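# Seat the L-shaped part flat in its matching pocket

## Task

Lay the L-shaped piece flat so it rests fully down on the floor of the pocket whose shape fits it.

## Robot and tools

Robot: two six-joint arms, left_arm and right_arm, each ending in a five-hinge-per-finger style hand with index, middle, ring and thumb (16 motors per hand). right_arm has a right hand; left_arm has its mirror image. A camera stand sits behind the arms. One reference image shows the L-shaped part and its pocket tray; show_instructions displays it again.

Frames. The scene frame has its origin at table-top height, halfway between the nominal arm bases: +z up, +x away from the robot over the table, and left_arm toward +y (these names do not match image left/right). Actual bases: left_arm at (+0.011, +0.390, 0) m, right_arm at (-0.009, -0.373, 0) m, each yawed slightly. Every hand pose, velocity, target and wrist-camera pose is reported in that arm's own base frame; fixed cameras and the table use the scene frame. Each hand point has its own axes: +z points along straightened fingers toward the tips, +y points out of the palm, +x runs across the palm away from the thumb on the right hand and toward the thumb on the left. The palm face is at y = -0.062 m; straight fingertips reach about 0.156 m beyond the hand point in z. A rigid mast near the wrist on the palm side can strike objects.

The 48-number row (used by execute_actions and move). Every value is in [-1, 1]. Order: left_arm dx, dy, dz, rx, ry, rz; then 16 left hand motor values; left current_limit; left speed; then the same 24 for right_arm. The six pose values are an offset, not a pose: measured from that arm's Hand target at the start of the action or move, along that arm's base axes, with 1.0 equal to 0.6 m of travel or 180 degrees of turn; rx, ry, rz form one rotation vector turning about the Hand target position. All six zero means stay at (or return to) the Hand target. Translation longer than 1.0 is scaled back along its direction. Orientation commands are clipped to within 32 degrees of the measured orientation each step.

Hand values are absolute goals, not offsets, each mapped linearly between the hinge's two stops; 0 is itself a goal. Motor order per hand: index_mcp, index_abd, index_pip, index_dip, middle_mcp, middle_abd, middle_pip, middle_dip, ring_mcp, ring_abd, ring_pip, ring_dip, thumb_cmc, thumb_axl, thumb_mcp, thumb_ipl. Straight positions: _mcp -0.75, _abd 0.00, _pip -0.58, _dip -0.70, thumb_cmc -0.71, thumb_axl -0.68, thumb_mcp -0.23, thumb_ipl -0.17; toward +1 the fingers curl toward the palm and the thumb swings in front of the palm. current_limit maps -1..+1 to 0..550 mA (floor 11 mA); speed sets hinge rate to (speed+1)/2 of 8.5 rad/s. Defaults are +0.4 and -0.6. To leave a hand unchanged, resend its hand_goal, hand_current_limit and hand_speed. Grip force grows with how far the goal lies past the object's surface.

Tools.
execute_actions(actions, cameras): actions is a list of actions; each action is up to 15 rows, one per 1/30 s step, and a short action repeats its final row to fill 15 steps. Each row in an action counts from that action's starting Hand target, so repeating an offset keeps moving. An empty list returns camera images. cameras: names, ["all"] or [].
move(target, speed, blend, stop_force, zero, blocking, cameras): target is one row or up to 15 rows, all offsets from the same starting Hand targets; paths are straight and do not avoid obstacles. speed in m/s, 0.002 to 3.6, default 0.25 (turns up to twice that in rad/s), one value or one per target. blend in metres rounds corners in a list (0 stops at each). stop_force in N, 3 to 120, ends an arm's path when its wrist sensor feels that much push against the motion; unreliable while the hand rotates, and omit it when backing off a contact. zero (default true) rezeroes before the move. blocking=false returns after about 0.5 s, not allowed with stop_force. The move: line reports done, off_target, moving, held or fault, plus limits=paced or limits=held.
wait(seconds 0 to 10), stop() to brake a running move, zoom_image(camera, region [x0, y0, x1, y1] pixels, up to 504 by 504), zero_wrist_force(arm), finished_scene(scene 1, optional; irreversible).

Cameras: cam_high and cam_low (896x504, fixed), cam_left_wrist and cam_right_wrist (672x504 fisheye, on the arms).

Results give end_effector_position (m), end_effector_quat_wxyz, velocities, Hand target (the base for the next offsets; the hand often rests a little short of it), joint positions and torques, Wrist force and Wrist torque in the end effector axes (push from a surface reads into the arm), and per motor hand_goal, hand_measured, hand_current_ma and hand_state (moving, goal, blocked, overload).

Avoid: joint contact torque reaching 139 N m (shoulder, elbow) or 26 N m (wrists), or roughly 150 N outside force, which freeze the arm for 10 s; moves that end even slightly past a firm surface; fast impacts; arm-to-arm or hand-on-hand contact, which can fail the scene; any motor at 495 mA or more for 5 s (overload); motors reaching 85 C from long strain; paths near an arm's own base; dropping the part, releasing it while moving, or letting anything leave the table. Finish only when the part sits flat in the pocket on its own.

Each tool is called after "Emit:" by a JSON object that holds its "op" and its "data".

Reference images:

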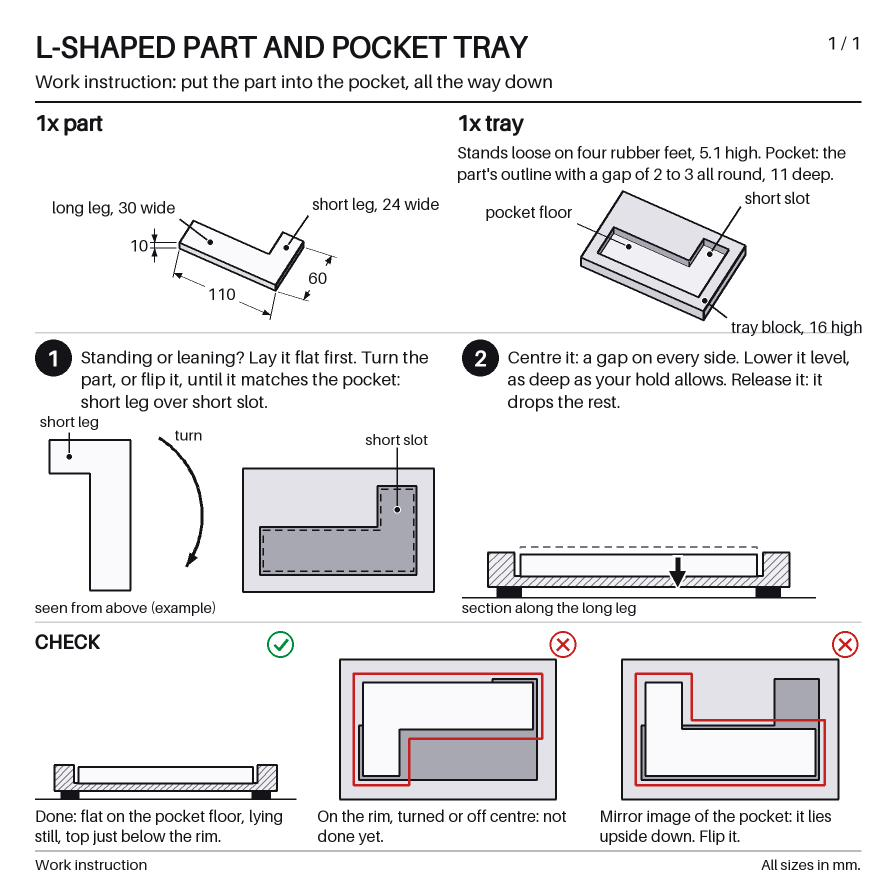

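## Session

Emit:
{"op": "execute_actions", "data": {"actions": []}}

Scene clock: 0.00 s.
left_arm: end_effector_position=(+0.6608, -0.5515, +0.2352) hand_goal=(-0.754, +0.000, -0.576, -0.696, -0.754, +0.000, -0.576, -0.696, -0.754, +0.000, -0.576, -0.696, -0.714, -0.678, -0.226, -0.168) hand_measured=(-0.754, +0.000, -0.576, -0.696, -0.754, +0.000, -0.576, -0.696, -0.754, +0.000, -0.576, -0.696, -0.714, -0.678, -0.226, -0.168) hand_current_ma=(+0, +0, +0, +0, +0, +0, +0, +0, +0, +0, +0, +0, +0, +0, +0, +0) hand_state=(goal, goal, goal, goal, goal, goal, goal, goal, goal, goal, goal, goal, goal, goal, goal, goal) hand_current_limit=0.40 hand_speed=-0.60 end_effector_quat_wxyz=(+0.493, +0.611, -0.556, +0.274) | right_arm: end_effector_position=(+0.2750, +0.2118, +0.1621) hand_goal=(-0.754, +0.000, -0.576, -0.696, -0.754, +0.000, -0.576, -0.696, -0.754, +0.000, -0.576, -0.696, -0.714, -0.678, -0.226, -0.168) hand_measured=(-0.754, +0.000, -0.576, -0.696, -0.754, +0.000, -0.576, -0.696, -0.754, +0.000, -0.576, -0.696, -0.714, -0.678, -0.226, -0.168) hand_current_ma=(+0, +0, +0, +0, +0, +0, +0, +0, +0, +0, +0, +0, +0, +0, +0, +0) hand_state=(goal, goal, goal, goal, goal, goal, goal, goal, goal, goal, goal, goal, goal, goal, goal, goal) hand_current_limit=0.40 hand_speed=-0.60 end_effector_quat_wxyz=(-0.040, +0.892, +0.450, +0.032)
Joint positions: left_arm=[2.886 -2.623 -0.793 -1.232 0.373 -3.536] | right_arm=[0.466 -1.916 2.371 -2.089 -1.491 1.105]
Joint velocities: within noise
Joint torques (N m): no reading
Wrist force (N): no reading
Wrist torque (N m): no reading
Wrist force, peak (N): no reading
Hand target: left_arm +0.6608, -0.5515, +0.2352; +0.493, +0.611, -0.556, +0.274 | right_arm +0.2750, +0.2118, +0.1621; -0.040, +0.892, +0.450, +0.032

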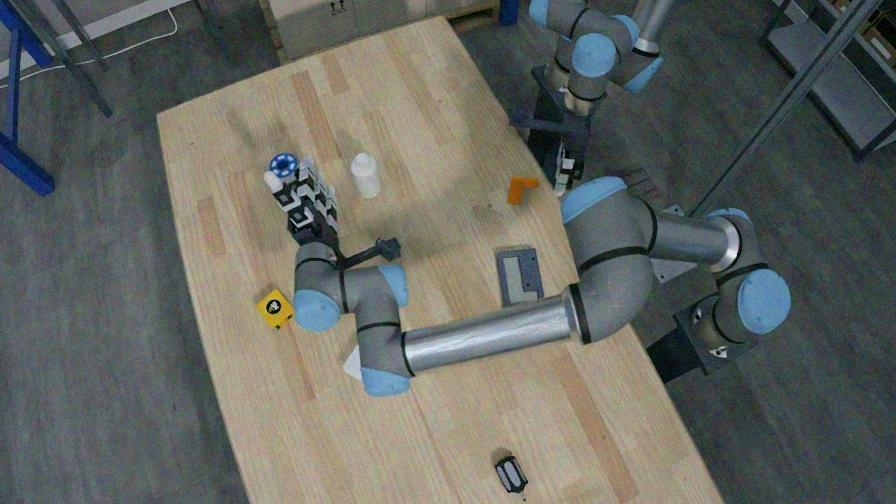

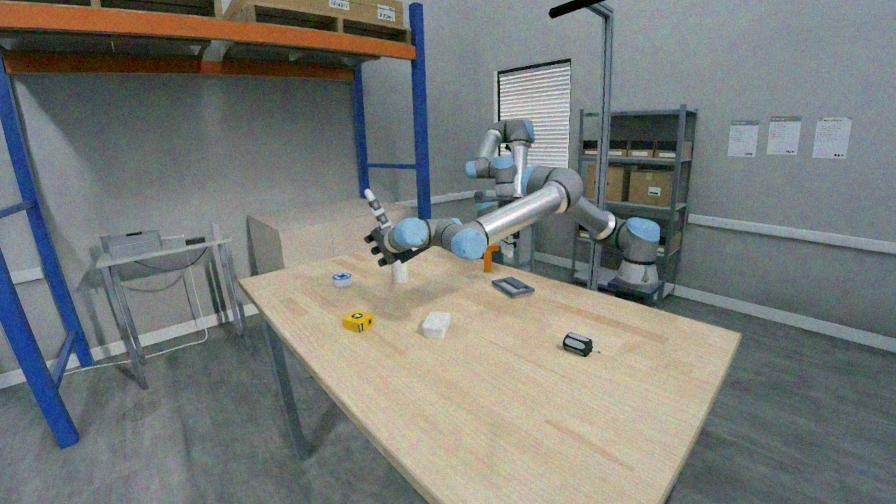

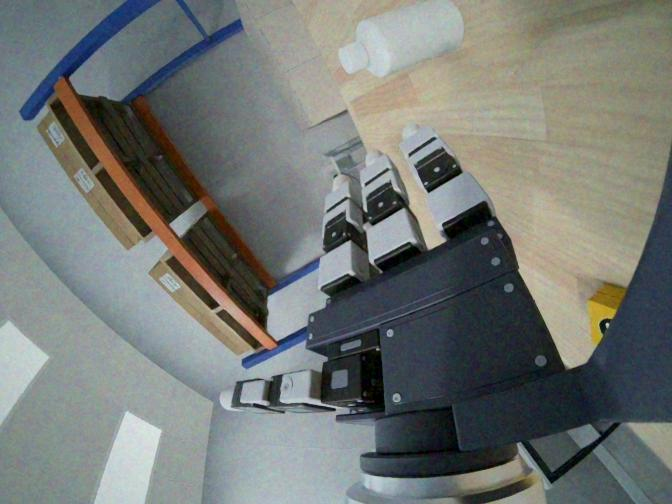

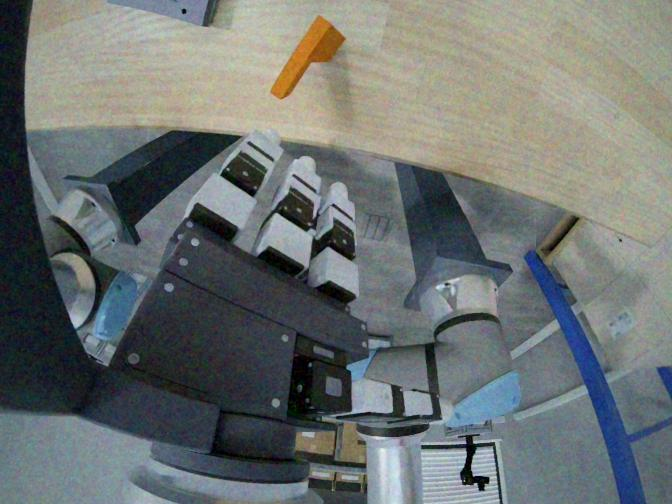

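Emit:
{"op": "zoom_image", "data": {"camera": "cam_high", "region": [440, 120, 660, 340]}}

Emit:
{"op": "zoom_image", "data": {"camera": "cam_low", "region": [420, 200, 600, 340]}}

Emit:
{"op": "zoom_image", "data": {"camera": "cam_right_wrist", "region": [80, 0, 430, 220]}}

Scaled by 2.291.

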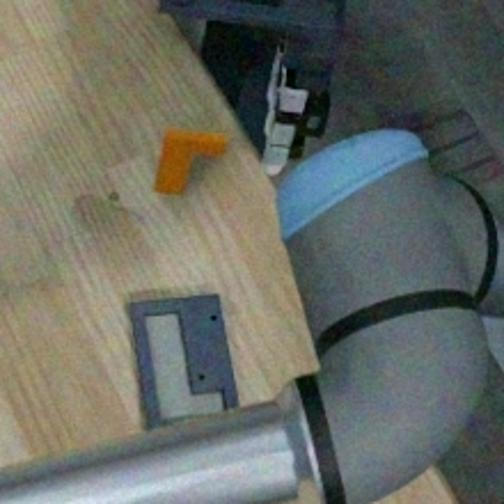

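Scaled by 2.800.

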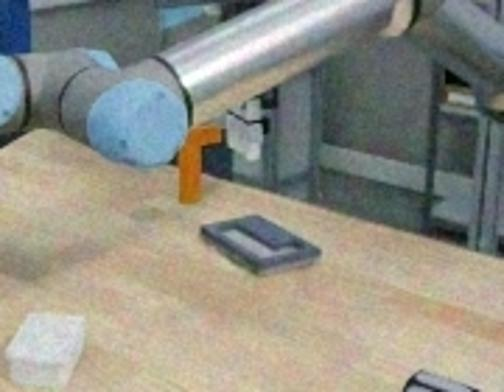

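Scaled by 1.440 from the camera's 672x504 image, which has a finer 960x720 frame.

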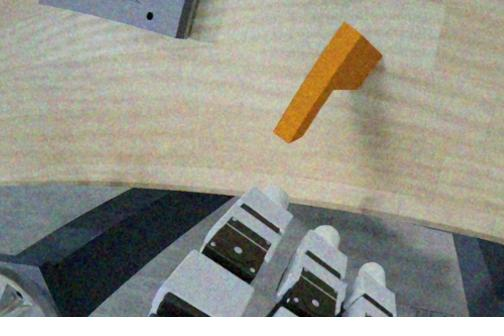

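Emit:
{"op": "zoom_image", "data": {"camera": "cam_right_wrist", "region": [250, 0, 370, 120]}}

Emit:
{"op": "zoom_image", "data": {"camera": "cam_high", "region": [480, 160, 560, 220]}}

Emit:
{"op": "zoom_image", "data": {"camera": "cam_high", "region": [480, 230, 570, 320]}}

Emit:
{"op": "zoom_image", "data": {"camera": "cam_low", "region": [470, 230, 550, 310]}}

Scaled by 4.200 from the camera's 672x504 image, which has a finer 960x720 frame.

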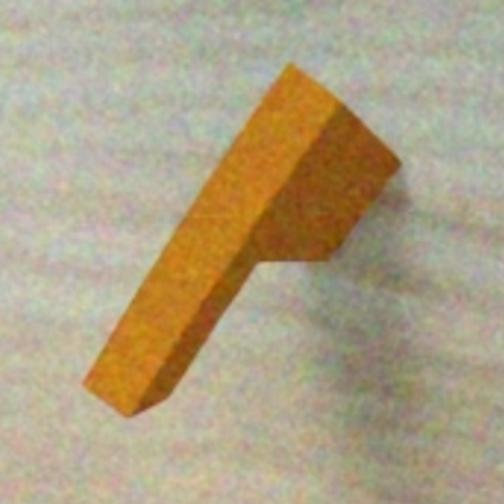

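Scaled by 6.300.

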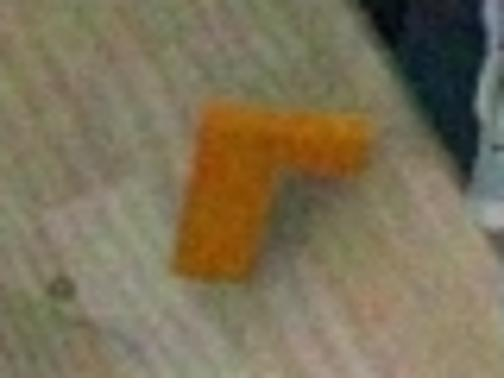

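Scaled by 5.600.

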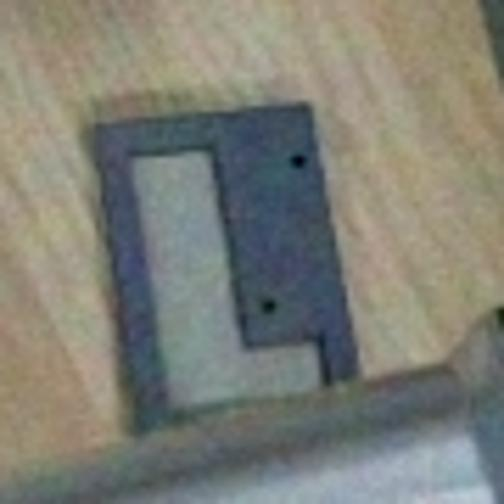

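Scaled by 6.300.

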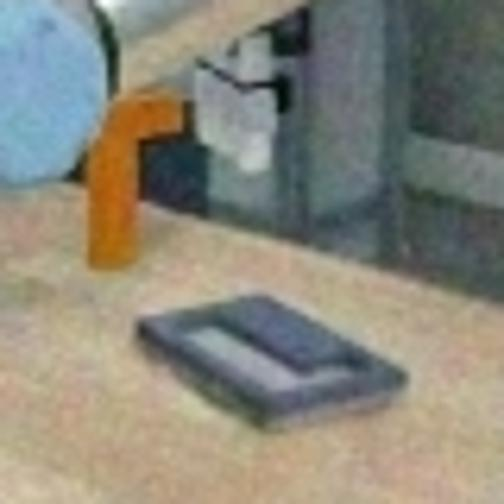

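Emit:
{"op": "move", "data": {"target": [[-0.3347,0.3858,0.208,0.168,-0.0955,-0.08,0.479,0,0.737,0.174,0.479,0,0.737,0.174,0.479,0,0.737,0.174,0.571,-0.678,-0.226,-0.168,0.4,-0.6,0.075,-0.0863,0.1965,0.25,-0.03,0.11,-0.808,0,0.708,-0.087,-0.808,0,0.708,-0.087,-0.754,0,-0.576,-0.696,0.686,-0.677,0.112,-0.168,0.4,-0.6],[-0.655,0.75,-0.058,0.3358,-0.1910,-0.1597,0.479,0,0.737,0.174,0.479,0,0.737,0.174,0.479,0,0.737,0.174,0.571,-0.678,-0.226,-0.168,0.4,-0.6,0.0353,0.0013,-0.0702,0.4138,-0.0507,0.1814,-0.808,0,0.708,-0.087,-0.808,0,0.708,-0.087,-0.754,0,-0.576,-0.696,0.686,-0.677,0.112,-0.168,0.4,-0.6]], "speed": 0.3, "blend": 0.06, "cameras": ["all"]}}

Scene clock: 19.43 s.
left_arm: end_effector_position=(+0.2678, -0.1016, +0.2004) hand_goal=(+0.478, +0.000, +0.736, +0.174, +0.478, +0.000, +0.736, +0.174, +0.478, +0.000, +0.736, +0.174, +0.570, -0.678, -0.226, -0.168) hand_measured=(+0.414, +0.000, +0.710, +0.172, +0.428, +0.000, +0.694, +0.168, +0.432, +0.000, +0.692, +0.168, +0.570, -0.678, -0.222, -0.168) hand_current_ma=(-155, +0, -38, +0, -105, +0, -76, -5, -97, +0, -82, -5, +0, +0, +4, +0) hand_state=(blocked, goal, blocked, goal, blocked, goal, blocked, goal, blocked, goal, blocked, goal, goal, goal, goal, goal) hand_current_limit=0.40 hand_speed=-0.60 end_effector_quat_wxyz=(+0.000, -0.520, +0.854, +0.000) | right_arm: end_effector_position=(+0.2962, +0.2126, +0.1200) hand_goal=(-0.808, +0.000, +0.708, -0.088, -0.808, +0.000, +0.708, -0.088, -0.754, +0.000, -0.576, -0.696, +0.686, -0.678, +0.112, -0.168) hand_measured=(-0.804, +0.000, +0.704, -0.090, -0.804, +0.000, +0.704, -0.092, -0.752, -0.002, -0.576, -0.696, +0.674, -0.678, +0.112, -0.168) hand_current_ma=(+16, +0, -11, -9, +17, +0, -13, -11, +4, -5, -2, +0, -50, -1, +3, +1) hand_state=(goal, goal, goal, goal, goal, goal, goal, goal, goal, goal, goal, goal, goal, goal, goal, goal) hand_current_limit=0.40 hand_speed=-0.60 end_effector_quat_wxyz=(+0.537, -0.530, -0.557, -0.346)
Joint positions: left_arm=[3.178 -1.293 -2.217 -1.202 1.57 -2.627] | right_arm=[-0.583 -1.7 2.524 -1.073 -0.835 -1.214]
Joint torques (N m): left_arm=[1.72 20.52 14.29 4.59 1.76 1.13] | right_arm=[-8.35 0.66 -5.34 -0.64 -0.14 -2.95]
Wrist force (N): left_arm=[-0.8 1.6 1.6] | right_arm=[0.2 -1.0 0.8]
Wrist torque (N m): left_arm=[0.17 0.40 -0.02] | right_arm=[-0.16 0.15 0.10]
Wrist force, peak (N): left_arm=[-1.4 3.8 2.7] | right_arm=[-1.2 -0.8 1.1]
Hand target: left_arm +0.2678, -0.1015, +0.2004; +0.000, -0.520, +0.854, +0.000 | right_arm +0.2962, +0.2126, +0.1200; +0.537, -0.530, -0.557, -0.347
Off the commanded pose: left_arm 0.000 m, 0 deg | right_arm 0.000 m, 0 deg.
move: done
camera_calibration:
cam_left_wrist: T_world_to_cam=[[0.933872, 0.357345, -0.0136862, -0.238747], [0.256976, -0.643974, 0.720598, -0.321278], [0.248689, -0.676463, -0.693218, 0.135766], [0, 0, 0, 1]] pos_world=[0.271756, -0.0297387, 0.32236]
cam_right_wrist: T_world_to_cam=[[0.539916, -0.00921548, -0.841668, -0.0229853], [-0.413327, -0.873982, -0.255573, 0.303237], [-0.733247, 0.485872, -0.475686, 0.302432], [0, 0, 0, 1]] pos_world=[0.359504, 0.117868, 0.202016]

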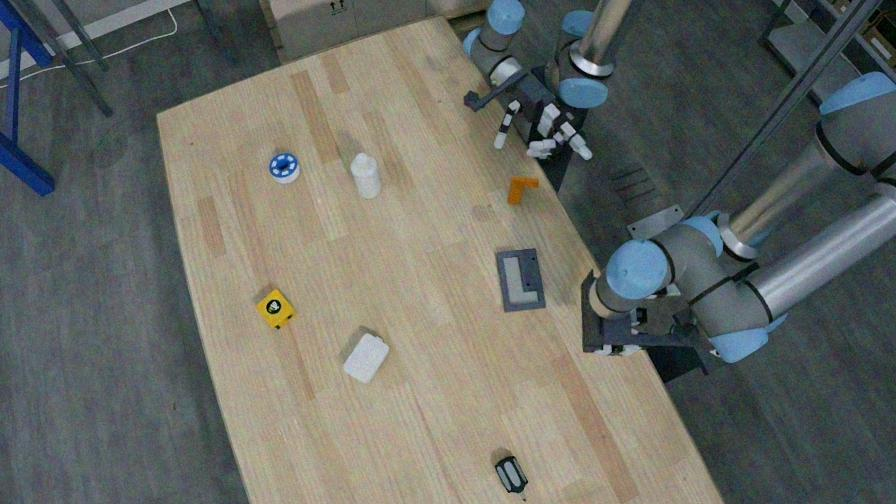

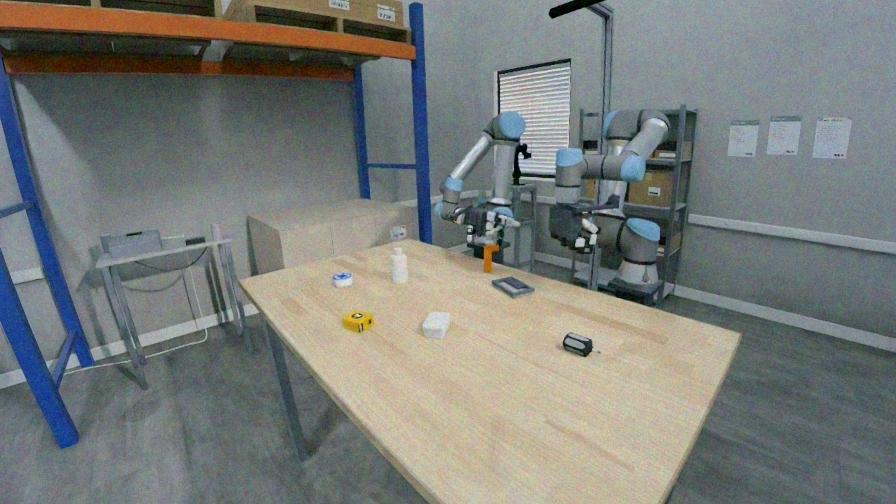

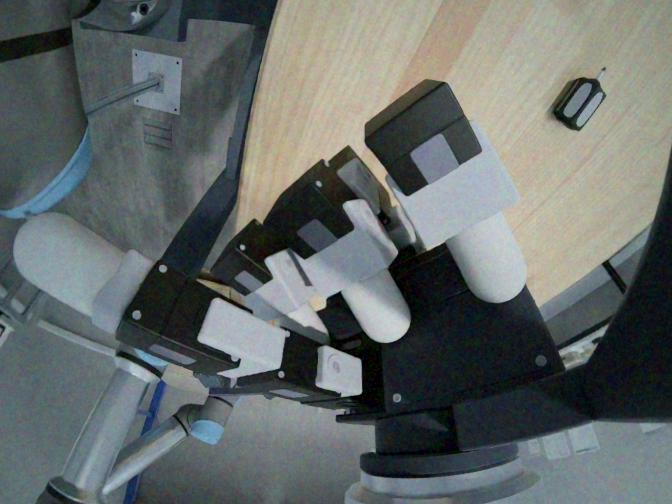

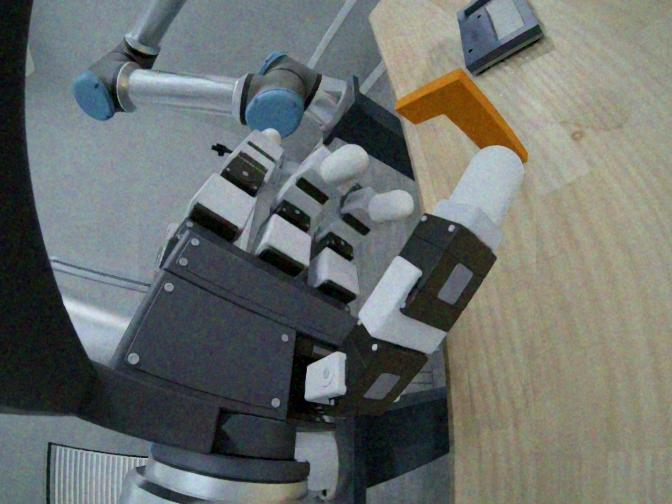

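Emit:
{"op": "zoom_image", "data": {"camera": "cam_right_wrist", "region": [370, 0, 570, 220]}}

Emit:
{"op": "zoom_image", "data": {"camera": "cam_right_wrist", "region": [240, 110, 540, 410]}}

Emit:
{"op": "zoom_image", "data": {"camera": "cam_high", "region": [450, 60, 650, 260]}}

Scaled by 2.291 from the camera's 672x504 image, which has a finer 960x720 frame.

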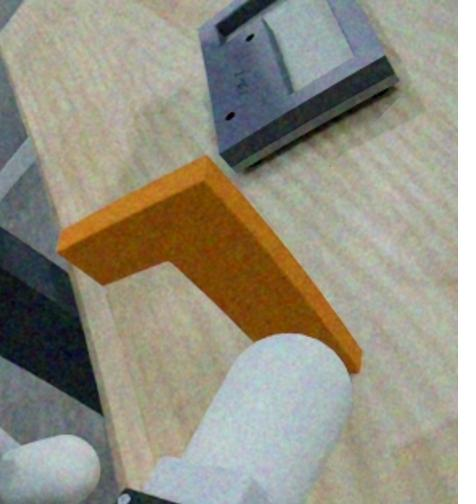

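Scaled by 1.680 from the camera's 672x504 image, which has a finer 960x720 frame.

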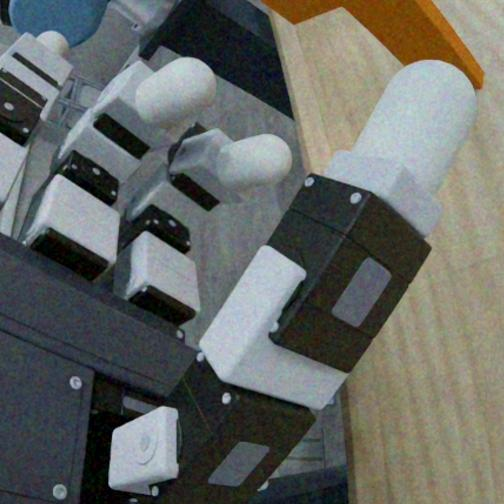

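Scaled by 2.520.

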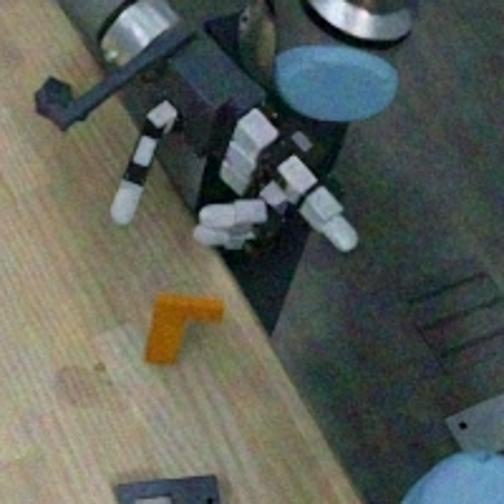

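Emit:
{"op": "move", "data": {"target": [[0,0.333,0.133,0,0,0,0.414,0,0.71,0.172,0.428,0,0.694,0.168,0.432,0,0.692,0.168,0.571,-0.678,-0.226,-0.168,0.4,-0.6,-0.001,0.0035,-0.0855,0,0,0,-0.808,0,0.708,-0.087,-0.808,0,0.708,-0.087,-0.754,0,-0.576,-0.696,0.686,-0.677,0.112,-0.168,0.4,-0.6],[0,0.333,0.133,0,0,0,0.414,0,0.71,0.172,0.428,0,0.694,0.168,0.432,0,0.692,0.168,0.571,-0.678,-0.226,-0.168,0.4,-0.6,0.0465,0.078,-0.1092,0,0,0,-0.808,0,0.708,-0.087,-0.808,0,0.708,-0.087,-0.754,0,-0.576,-0.696,0.686,-0.677,0.112,-0.168,0.4,-0.6]], "speed": [0.2, 0.1], "blend": 0.01, "cameras": ["cam_right_wrist","cam_high"]}}

Scene clock: 23.93 s.
left_arm: end_effector_position=(+0.2678, +0.0983, +0.2802) hand_goal=(+0.414, +0.000, +0.710, +0.172, +0.428, +0.000, +0.694, +0.168, +0.432, +0.000, +0.692, +0.168, +0.570, -0.678, -0.226, -0.168) hand_measured=(+0.404, +0.000, +0.706, +0.172, +0.416, +0.000, +0.690, +0.166, +0.420, +0.000, +0.688, +0.168, +0.570, -0.678, -0.222, -0.168) hand_current_ma=(-11, +0, -2, +0, -12, +0, -2, +0, -14, +0, -2, +0, +0, +0, +4, +0) hand_state=(goal, goal, goal, goal, goal, goal, goal, goal, goal, goal, goal, goal, goal, goal, goal, goal) hand_current_limit=0.40 hand_speed=-0.60 end_effector_quat_wxyz=(+0.000, -0.520, +0.854, +0.000) | right_arm: end_effector_position=(+0.3240, +0.2594, +0.0545) hand_goal=(-0.808, +0.000, +0.708, -0.088, -0.808, +0.000, +0.708, -0.088, -0.754, +0.000, -0.576, -0.696, +0.686, -0.678, +0.112, -0.168) hand_measured=(-0.804, +0.000, +0.704, -0.090, -0.804, +0.000, +0.704, -0.092, -0.752, -0.002, -0.576, -0.696, +0.674, -0.678, +0.112, -0.168) hand_current_ma=(+15, +0, -10, -9, +17, +0, -12, -11, +4, -5, -2, +0, -50, -1, +3, +1) hand_state=(goal, goal, goal, goal, goal, goal, goal, goal, goal, goal, goal, goal, goal, goal, goal, goal) hand_current_limit=0.40 hand_speed=-0.60 end_effector_quat_wxyz=(+0.537, -0.530, -0.557, -0.346)
Joint positions: left_arm=[3.739 -1.206 -2.063 -1.444 1.57 -2.066] | right_arm=[-0.367 -1.412 2.534 -1.438 -0.628 -1.124]
Joint torques (N m): left_arm=[6.89 16.86 30.72 2.64 1.13 3.02] | right_arm=[4.07 -12.23 -5.44 0.09 1.96 -2.04]
Wrist force (N): left_arm=[-0.3 1.1 1.7] | right_arm=[0.1 -1.4 1.0]
Wrist torque (N m): left_arm=[0.08 0.32 0.04] | right_arm=[-0.26 0.12 0.24]
Wrist force, peak (N): left_arm=[-1.9 2.2 0.9] | right_arm=[-0.7 -2.1 0.7]
Hand target: left_arm +0.2678, +0.0983, +0.2802; +0.000, -0.520, +0.854, +0.000 | right_arm +0.3241, +0.2594, +0.0545; +0.537, -0.530, -0.557, -0.347
Off the commanded pose: left_arm 0.000 m, 0 deg | right_arm 0.000 m, 0 deg.
move: done
camera_calibration:
cam_right_wrist: T_world_to_cam=[[0.540057, -0.00908633, -0.841579, -0.0929191], [-0.413138, -0.874039, -0.255682, 0.338857], [-0.733249, 0.485772, -0.475785, 0.268977], [0, 0, 0, 1]] pos_world=[0.387404, 0.164668, 0.136416]
Images, in order (width x height): cam_high 896x504, cam_right_wrist 672x504.

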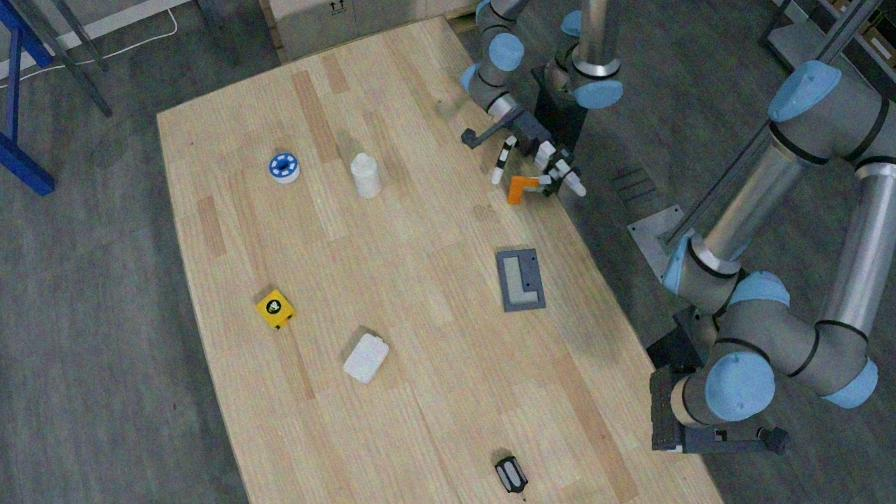

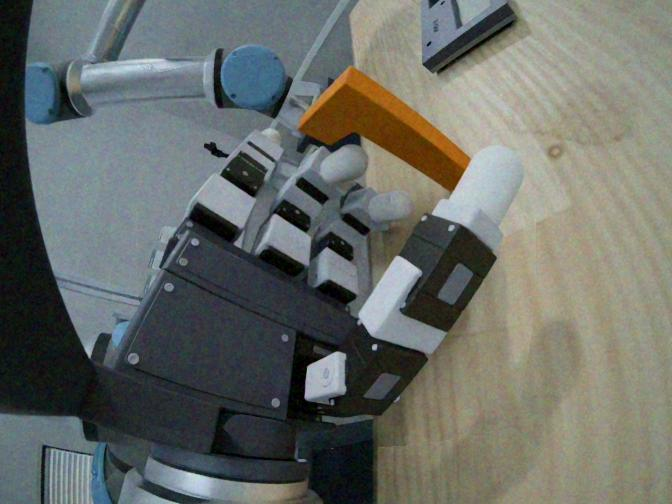

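Emit:
{"op": "zoom_image", "data": {"camera": "cam_right_wrist", "region": [270, 50, 550, 260]}}

Emit:
{"op": "zoom_image", "data": {"camera": "cam_high", "region": [470, 120, 590, 220]}}

Emit:
{"op": "zoom_image", "data": {"camera": "cam_right_wrist", "region": [400, 0, 540, 100]}}

Scaled by 1.800 from the camera's 672x504 image, which has a finer 960x720 frame.

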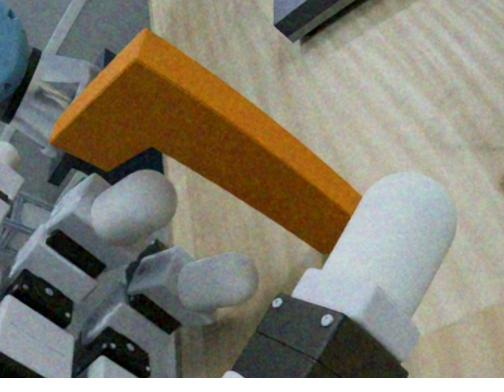

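Scaled by 4.200.

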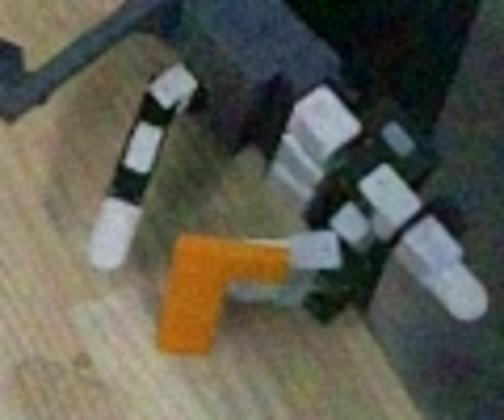

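Scaled by 3.600 from the camera's 672x504 image, which has a finer 960x720 frame.

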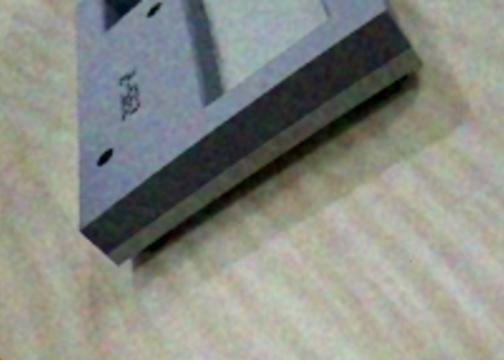

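Emit:
{"op": "move", "data": {"target": [[0,0,0,0,0,0,0.404,0,0.706,0.172,0.416,0,0.69,0.166,0.42,0,0.688,0.168,0.571,-0.678,-0.226,-0.168,0.4,-0.6,0.0212,0.0332,-0.0105,0,0,0,-0.808,0,0.708,-0.087,-0.808,0,0.708,-0.087,-0.754,0,-0.576,-0.696,0.686,-0.677,0.112,-0.168,0.4,-0.8],[0,0,0,0,0,0,0.404,0,0.706,0.172,0.416,0,0.69,0.166,0.42,0,0.688,0.168,0.571,-0.678,-0.226,-0.168,0.4,-0.6,0.0212,0.0332,-0.0105,0,0,0,-0.699,0,0.708,-0.116,-0.699,0,0.708,-0.116,-0.754,0,-0.576,-0.696,0.686,-0.677,0.225,-0.168,0.4,-0.8]], "speed": 0.08, "cameras": ["cam_right_wrist","cam_high"]}}

Emit:
{"op": "zoom_image", "data": {"camera": "cam_right_wrist", "region": [270, 50, 550, 260]}}

Emit:
{"op": "zoom_image", "data": {"camera": "cam_high", "region": [470, 120, 590, 220]}}

Scene clock: 26.20 s.
left_arm: end_effector_position=(+0.2678, +0.0983, +0.2802) hand_goal=(+0.404, +0.000, +0.706, +0.172, +0.416, +0.000, +0.690, +0.166, +0.420, +0.000, +0.688, +0.168, +0.570, -0.678, -0.226, -0.168) hand_measured=(+0.398, +0.000, +0.706, +0.172, +0.410, +0.000, +0.690, +0.166, +0.414, +0.000, +0.688, +0.168, +0.570, -0.678, -0.222, -0.168) hand_current_ma=(-5, +0, +0, +0, -4, +0, +0, +0, -4, +0, +0, +0, +0, +0, +4, +0) hand_state=(goal, goal, goal, goal, goal, goal, goal, goal, goal, goal, goal, goal, goal, goal, goal, goal) hand_current_limit=0.40 hand_speed=-0.60 end_effector_quat_wxyz=(+0.000, -0.520, +0.854, +0.000) | right_arm: end_effector_position=(+0.3368, +0.2793, +0.0482) hand_goal=(-0.700, +0.000, +0.708, -0.116, -0.700, +0.000, +0.708, -0.116, -0.754, +0.000, -0.576, -0.696, +0.686, -0.678, +0.224, -0.168) hand_measured=(-0.702, +0.000, +0.704, -0.114, -0.702, +0.000, +0.704, -0.114, -0.752, -0.002, -0.576, -0.696, +0.674, -0.678, +0.222, -0.168) hand_current_ma=(-5, +0, -10, +8, -7, +0, -12, +10, +4, -5, -2, +0, -50, -2, -8, +1) hand_state=(goal, goal, goal, goal, goal, goal, goal, goal, goal, goal, goal, goal, goal, goal, goal, goal) hand_current_limit=0.40 hand_speed=-0.80 end_effector_quat_wxyz=(+0.537, -0.530, -0.557, -0.347)
Joint positions: left_arm=[3.739 -1.206 -2.063 -1.444 1.57 -2.066] | right_arm=[-0.284 -1.362 2.506 -1.502 -0.549 -1.075]
Joint torques (N m): left_arm=[6.43 17.25 29.95 0.61 1 3.01] | right_arm=[3.72 -26.37 -2.51 -0.5 2.17 -2.82]
Wrist force (N): left_arm=[-0.6 1.2 1.7] | right_arm=[-0.4 -1.6 1.4]
Wrist torque (N m): left_arm=[0.10 0.37 0.02] | right_arm=[-0.30 0.15 0.12]
Wrist force, peak (N): left_arm=[-0.5 1.6 1.7] | right_arm=[-0.6 -1.8 1.2]
Hand target: left_arm +0.2678, +0.0983, +0.2802; +0.000, -0.520, +0.854, +0.000 | right_arm +0.3368, +0.2793, +0.0482; +0.537, -0.530, -0.557, -0.347
Off the commanded pose: left_arm 0.000 m, 0 deg | right_arm 0.000 m, 0 deg.
move: done
camera_calibration:
cam_right_wrist: T_world_to_cam=[[0.540108, -0.00908626, -0.841546, -0.104924], [-0.413217, -0.873976, -0.255768, 0.359917], [-0.733168, 0.485883, -0.475796, 0.265573], [0, 0, 0, 1]] pos_world=[0.400104, 0.184568, 0.130116]
Images, in order (width x height): cam_high 896x504, cam_right_wrist 672x504.

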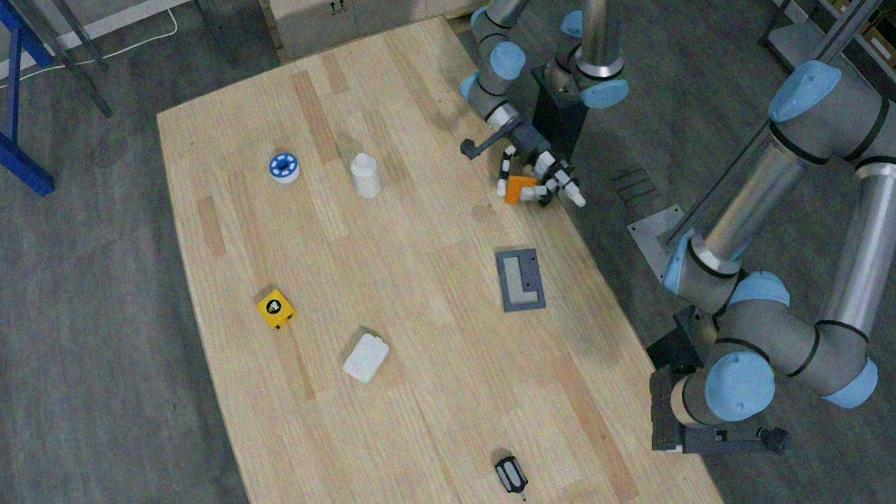

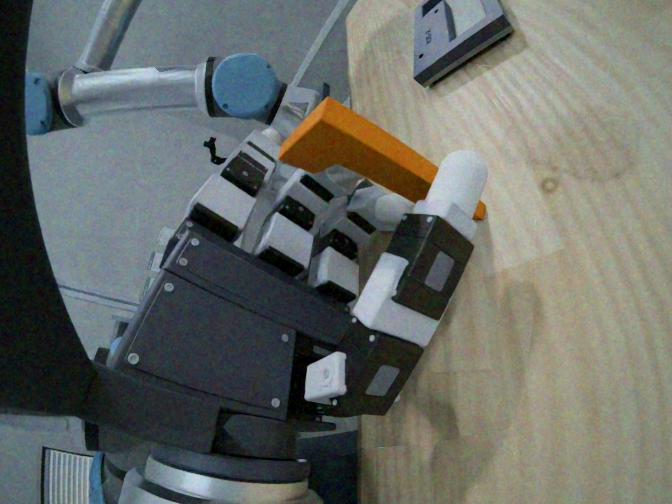

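Scaled by 1.800 from the camera's 672x504 image, which has a finer 960x720 frame.

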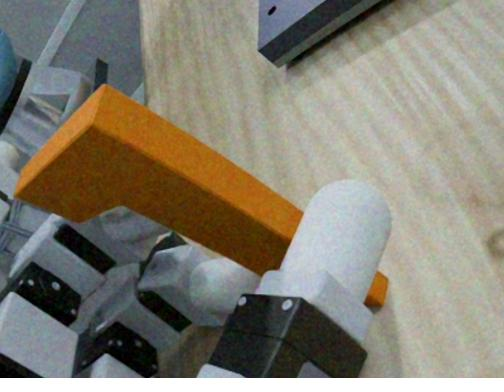

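Scaled by 4.200.

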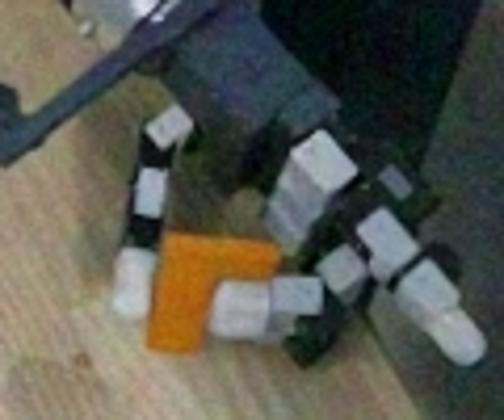

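Emit:
{"op": "move", "data": {"target": [0,0,0,0,0,0,0.404,0,0.706,0.172,0.416,0,0.69,0.166,0.42,0,0.688,0.168,0.571,-0.678,-0.226,-0.168,0.4,-0.6,0.0047,0.001,0,0,0,0,-0.685,0,0.679,-0.188,-0.726,0,0.781,-0.072,-0.754,0,-0.576,-0.696,0.686,-0.677,0.225,-0.168,0.4,-0.8], "speed": 0.02, "cameras": ["cam_right_wrist","cam_high"]}}

Emit:
{"op": "zoom_image", "data": {"camera": "cam_right_wrist", "region": [250, 80, 510, 275]}}

Emit:
{"op": "zoom_image", "data": {"camera": "cam_high", "region": [480, 140, 560, 220]}}

Scene clock: 27.87 s.
left_arm: end_effector_position=(+0.2678, +0.0983, +0.2802) hand_goal=(+0.404, +0.000, +0.706, +0.172, +0.416, +0.000, +0.690, +0.166, +0.420, +0.000, +0.688, +0.168, +0.570, -0.678, -0.226, -0.168) hand_measured=(+0.398, +0.000, +0.706, +0.172, +0.410, +0.000, +0.690, +0.166, +0.414, +0.000, +0.688, +0.168, +0.570, -0.678, -0.222, -0.168) hand_current_ma=(-5, +0, +0, +0, -4, +0, +0, +0, -4, +0, +0, +0, +0, +0, +4, +0) hand_state=(goal, goal, goal, goal, goal, goal, goal, goal, goal, goal, goal, goal, goal, goal, goal, goal) hand_current_limit=0.40 hand_speed=-0.60 end_effector_quat_wxyz=(+0.000, -0.520, +0.854, +0.000) | right_arm: end_effector_position=(+0.3397, +0.2800, +0.0482) hand_goal=(-0.686, +0.000, +0.678, -0.188, -0.726, +0.000, +0.780, -0.072, -0.754, +0.000, -0.576, -0.696, +0.686, -0.678, +0.224, -0.168) hand_measured=(-0.688, +0.000, +0.680, -0.186, -0.722, +0.000, +0.776, -0.074, -0.752, -0.002, -0.576, -0.696, +0.674, -0.678, +0.222, -0.168) hand_current_ma=(-5, +0, +7, +8, +17, +0, -13, -10, +4, -5, -2, +0, -50, -2, -8, +1) hand_state=(goal, goal, goal, goal, goal, goal, goal, goal, goal, goal, goal, goal, goal, goal, goal, goal) hand_current_limit=0.40 hand_speed=-0.80 end_effector_quat_wxyz=(+0.537, -0.530, -0.557, -0.347)
Joint positions: left_arm=[3.739 -1.206 -2.063 -1.444 1.57 -2.066] | right_arm=[-0.279 -1.356 2.499 -1.502 -0.545 -1.071]
Joint torques (N m): left_arm=[6.79 16.54 30.19 0.64 0.96 2.68] | right_arm=[-1.71 -19.85 -5.01 -1.53 1.09 2.1]
Wrist force (N): left_arm=[-0.2 1.3 1.7] | right_arm=[-0.4 -1.6 1.1]
Wrist torque (N m): left_arm=[0.11 0.31 0.05] | right_arm=[-0.28 0.15 -0.02]
Wrist force, peak (N): left_arm=[-0.5 1.2 1.9] | right_arm=[-0.5 -1.6 1.5]
Hand target: left_arm +0.2678, +0.0983, +0.2802; +0.000, -0.520, +0.854, +0.000 | right_arm +0.3396, +0.2799, +0.0482; +0.537, -0.530, -0.557, -0.347
Off the commanded pose: left_arm 0.000 m, 0 deg | right_arm 0.000 m, 0 deg.
move: done
camera_calibration:
cam_right_wrist: T_world_to_cam=[[0.54017, -0.00912647, -0.841506, -0.106506], [-0.413198, -0.873989, -0.255757, 0.361721], [-0.733133, 0.485861, -0.475874, 0.267359], [0, 0, 0, 1]] pos_world=[0.403004, 0.185268, 0.130116]
Images, in order (width x height): cam_high 896x504, cam_right_wrist 672x504.

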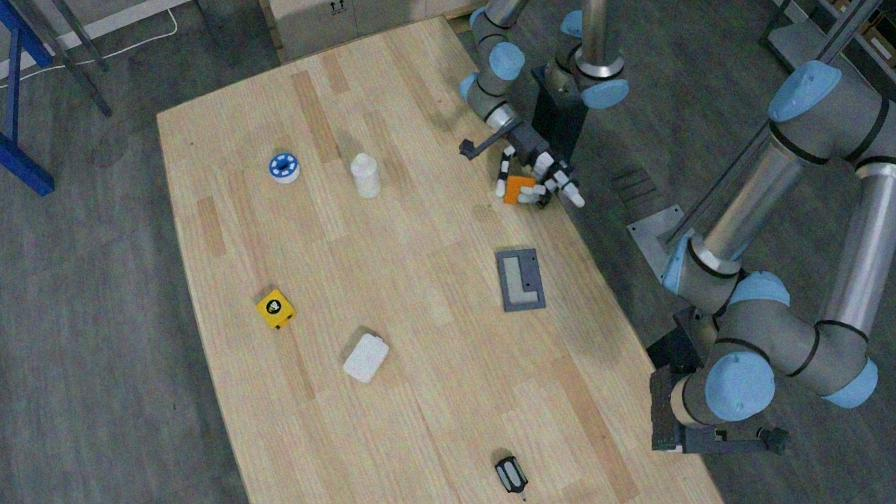

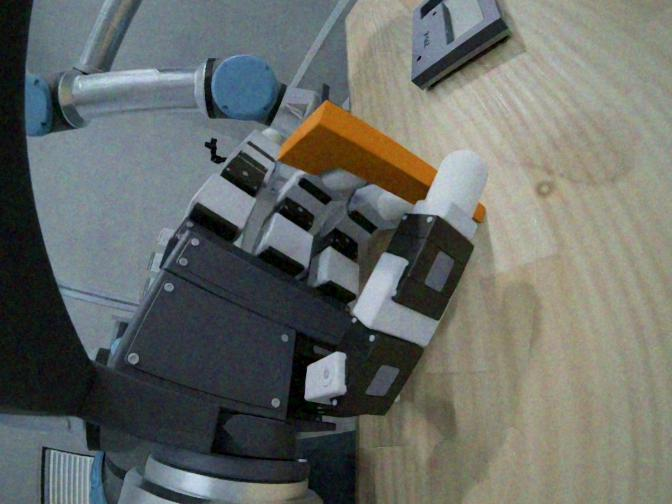

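Scaled by 1.938 from the camera's 672x504 image, which has a finer 960x720 frame.

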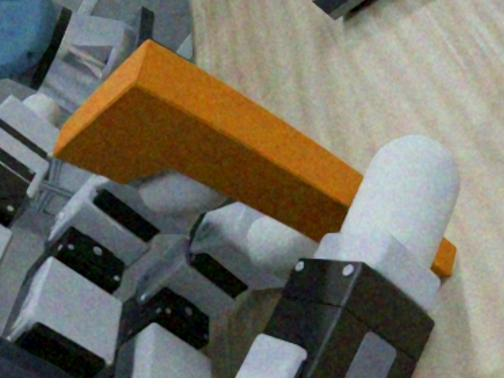

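Scaled by 6.300.

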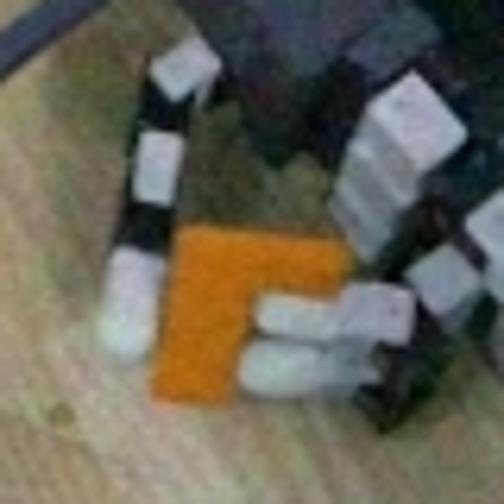

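Emit:
{"op": "move", "data": {"target": [[0,0,0,0,0,0,0.404,0,0.706,0.172,0.416,0,0.69,0.166,0.42,0,0.688,0.168,0.571,-0.678,-0.226,-0.168,0.4,-0.6,0,0,0,0,0,0,-0.685,0,0.679,-0.188,-0.726,0,0.781,-0.072,-0.754,0,-0.576,-0.696,0.686,-0.677,0.315,-0.168,0.4,-0.92],[0,0,0,0,0,0,0.404,0,0.706,0.172,0.416,0,0.69,0.166,0.42,0,0.688,0.168,0.571,-0.678,-0.226,-0.168,0.4,-0.6,0,0,0,0,0,0,-0.63,0,0.679,-0.188,-0.671,0,0.781,-0.072,-0.754,0,-0.576,-0.696,0.686,-0.677,0.393,-0.168,0.4,-0.92]], "cameras": ["cam_right_wrist","cam_high"]}}

Emit:
{"op": "zoom_image", "data": {"camera": "cam_right_wrist", "region": [250, 80, 510, 275]}}

Emit:
{"op": "zoom_image", "data": {"camera": "cam_high", "region": [480, 140, 560, 220]}}

Scene clock: 29.33 s.
left_arm: end_effector_position=(+0.2678, +0.0983, +0.2802) hand_goal=(+0.404, +0.000, +0.706, +0.172, +0.416, +0.000, +0.690, +0.166, +0.420, +0.000, +0.688, +0.168, +0.570, -0.678, -0.226, -0.168) hand_measured=(+0.398, +0.000, +0.706, +0.172, +0.410, +0.000, +0.690, +0.166, +0.414, +0.000, +0.688, +0.168, +0.570, -0.678, -0.222, -0.168) hand_current_ma=(-5, +0, +0, +0, -4, +0, +0, +0, -4, +0, +0, +0, +0, +0, +4, +0) hand_state=(goal, goal, goal, goal, goal, goal, goal, goal, goal, goal, goal, goal, goal, goal, goal, goal) hand_current_limit=0.40 hand_speed=-0.60 end_effector_quat_wxyz=(+0.000, -0.520, +0.854, +0.000) | right_arm: end_effector_position=(+0.3396, +0.2799, +0.0482) hand_goal=(-0.630, +0.000, +0.678, -0.188, -0.672, +0.000, +0.780, -0.072, -0.754, +0.000, -0.576, -0.696, +0.686, -0.678, +0.392, -0.168) hand_measured=(-0.678, +0.000, +0.672, -0.186, -0.718, -0.002, +0.772, -0.074, -0.752, -0.002, -0.576, -0.696, +0.674, -0.678, +0.252, -0.184) hand_current_ma=(-217, +0, -21, +6, -207, -5, -33, -9, +4, -5, -2, +0, -48, -3, -385, -89) hand_state=(blocked, goal, goal, goal, blocked, goal, goal, goal, goal, goal, goal, goal, goal, goal, blocked, goal) hand_current_limit=0.40 hand_speed=-0.92 end_effector_quat_wxyz=(+0.537, -0.530, -0.557, -0.347)
Joint positions: left_arm=[3.739 -1.206 -2.063 -1.444 1.57 -2.066] | right_arm=[-0.279 -1.356 2.499 -1.502 -0.545 -1.072]
Joint torques (N m): left_arm=[6.39 16.41 29.89 0.84 0.88 2.58] | right_arm=[-5.56 -27.61 -2.09 -0.18 -0.95 -2.57]
Wrist force (N): left_arm=[-0.5 1.1 1.8] | right_arm=[1.4 -2.2 1.1]
Wrist torque (N m): left_arm=[0.07 0.36 0.02] | right_arm=[-0.30 0.09 0.00]
Wrist force, peak (N): left_arm=[-0.2 1.3 1.9] | right_arm=[0.9 -2.5 1.2]
Hand target: left_arm +0.2678, +0.0983, +0.2802; +0.000, -0.520, +0.854, +0.000 | right_arm +0.3396, +0.2799, +0.0482; +0.537, -0.530, -0.557, -0.347
Off the commanded pose: left_arm 0.000 m, 0 deg | right_arm 0.000 m, 0 deg.
move: done
camera_calibration:
cam_right_wrist: T_world_to_cam=[[0.54017, -0.00912647, -0.841506, -0.106452], [-0.413198, -0.873989, -0.255757, 0.361679], [-0.733133, 0.485861, -0.475874, 0.267286], [0, 0, 0, 1]] pos_world=[0.402904, 0.185268, 0.130116]
Images, in order (width x height): cam_high 896x504, cam_right_wrist 672x504.

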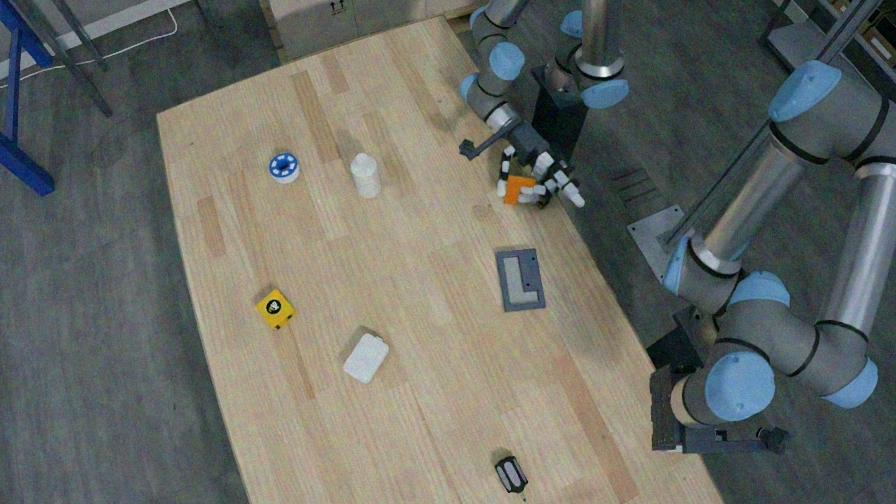

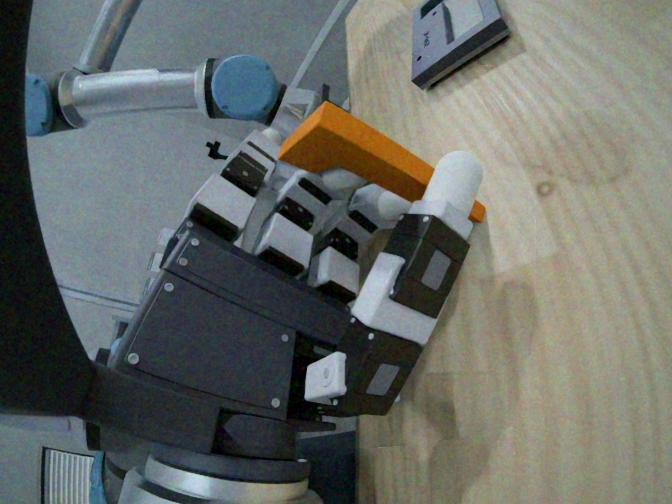

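Scaled by 1.938 from the camera's 672x504 image, which has a finer 960x720 frame.

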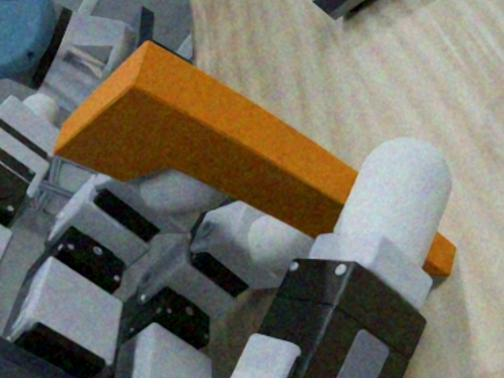

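Scaled by 6.300.

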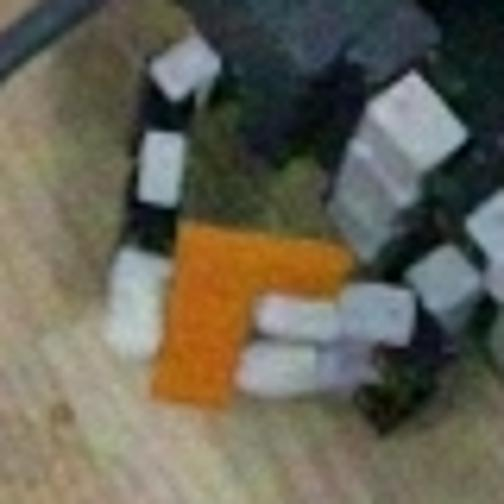

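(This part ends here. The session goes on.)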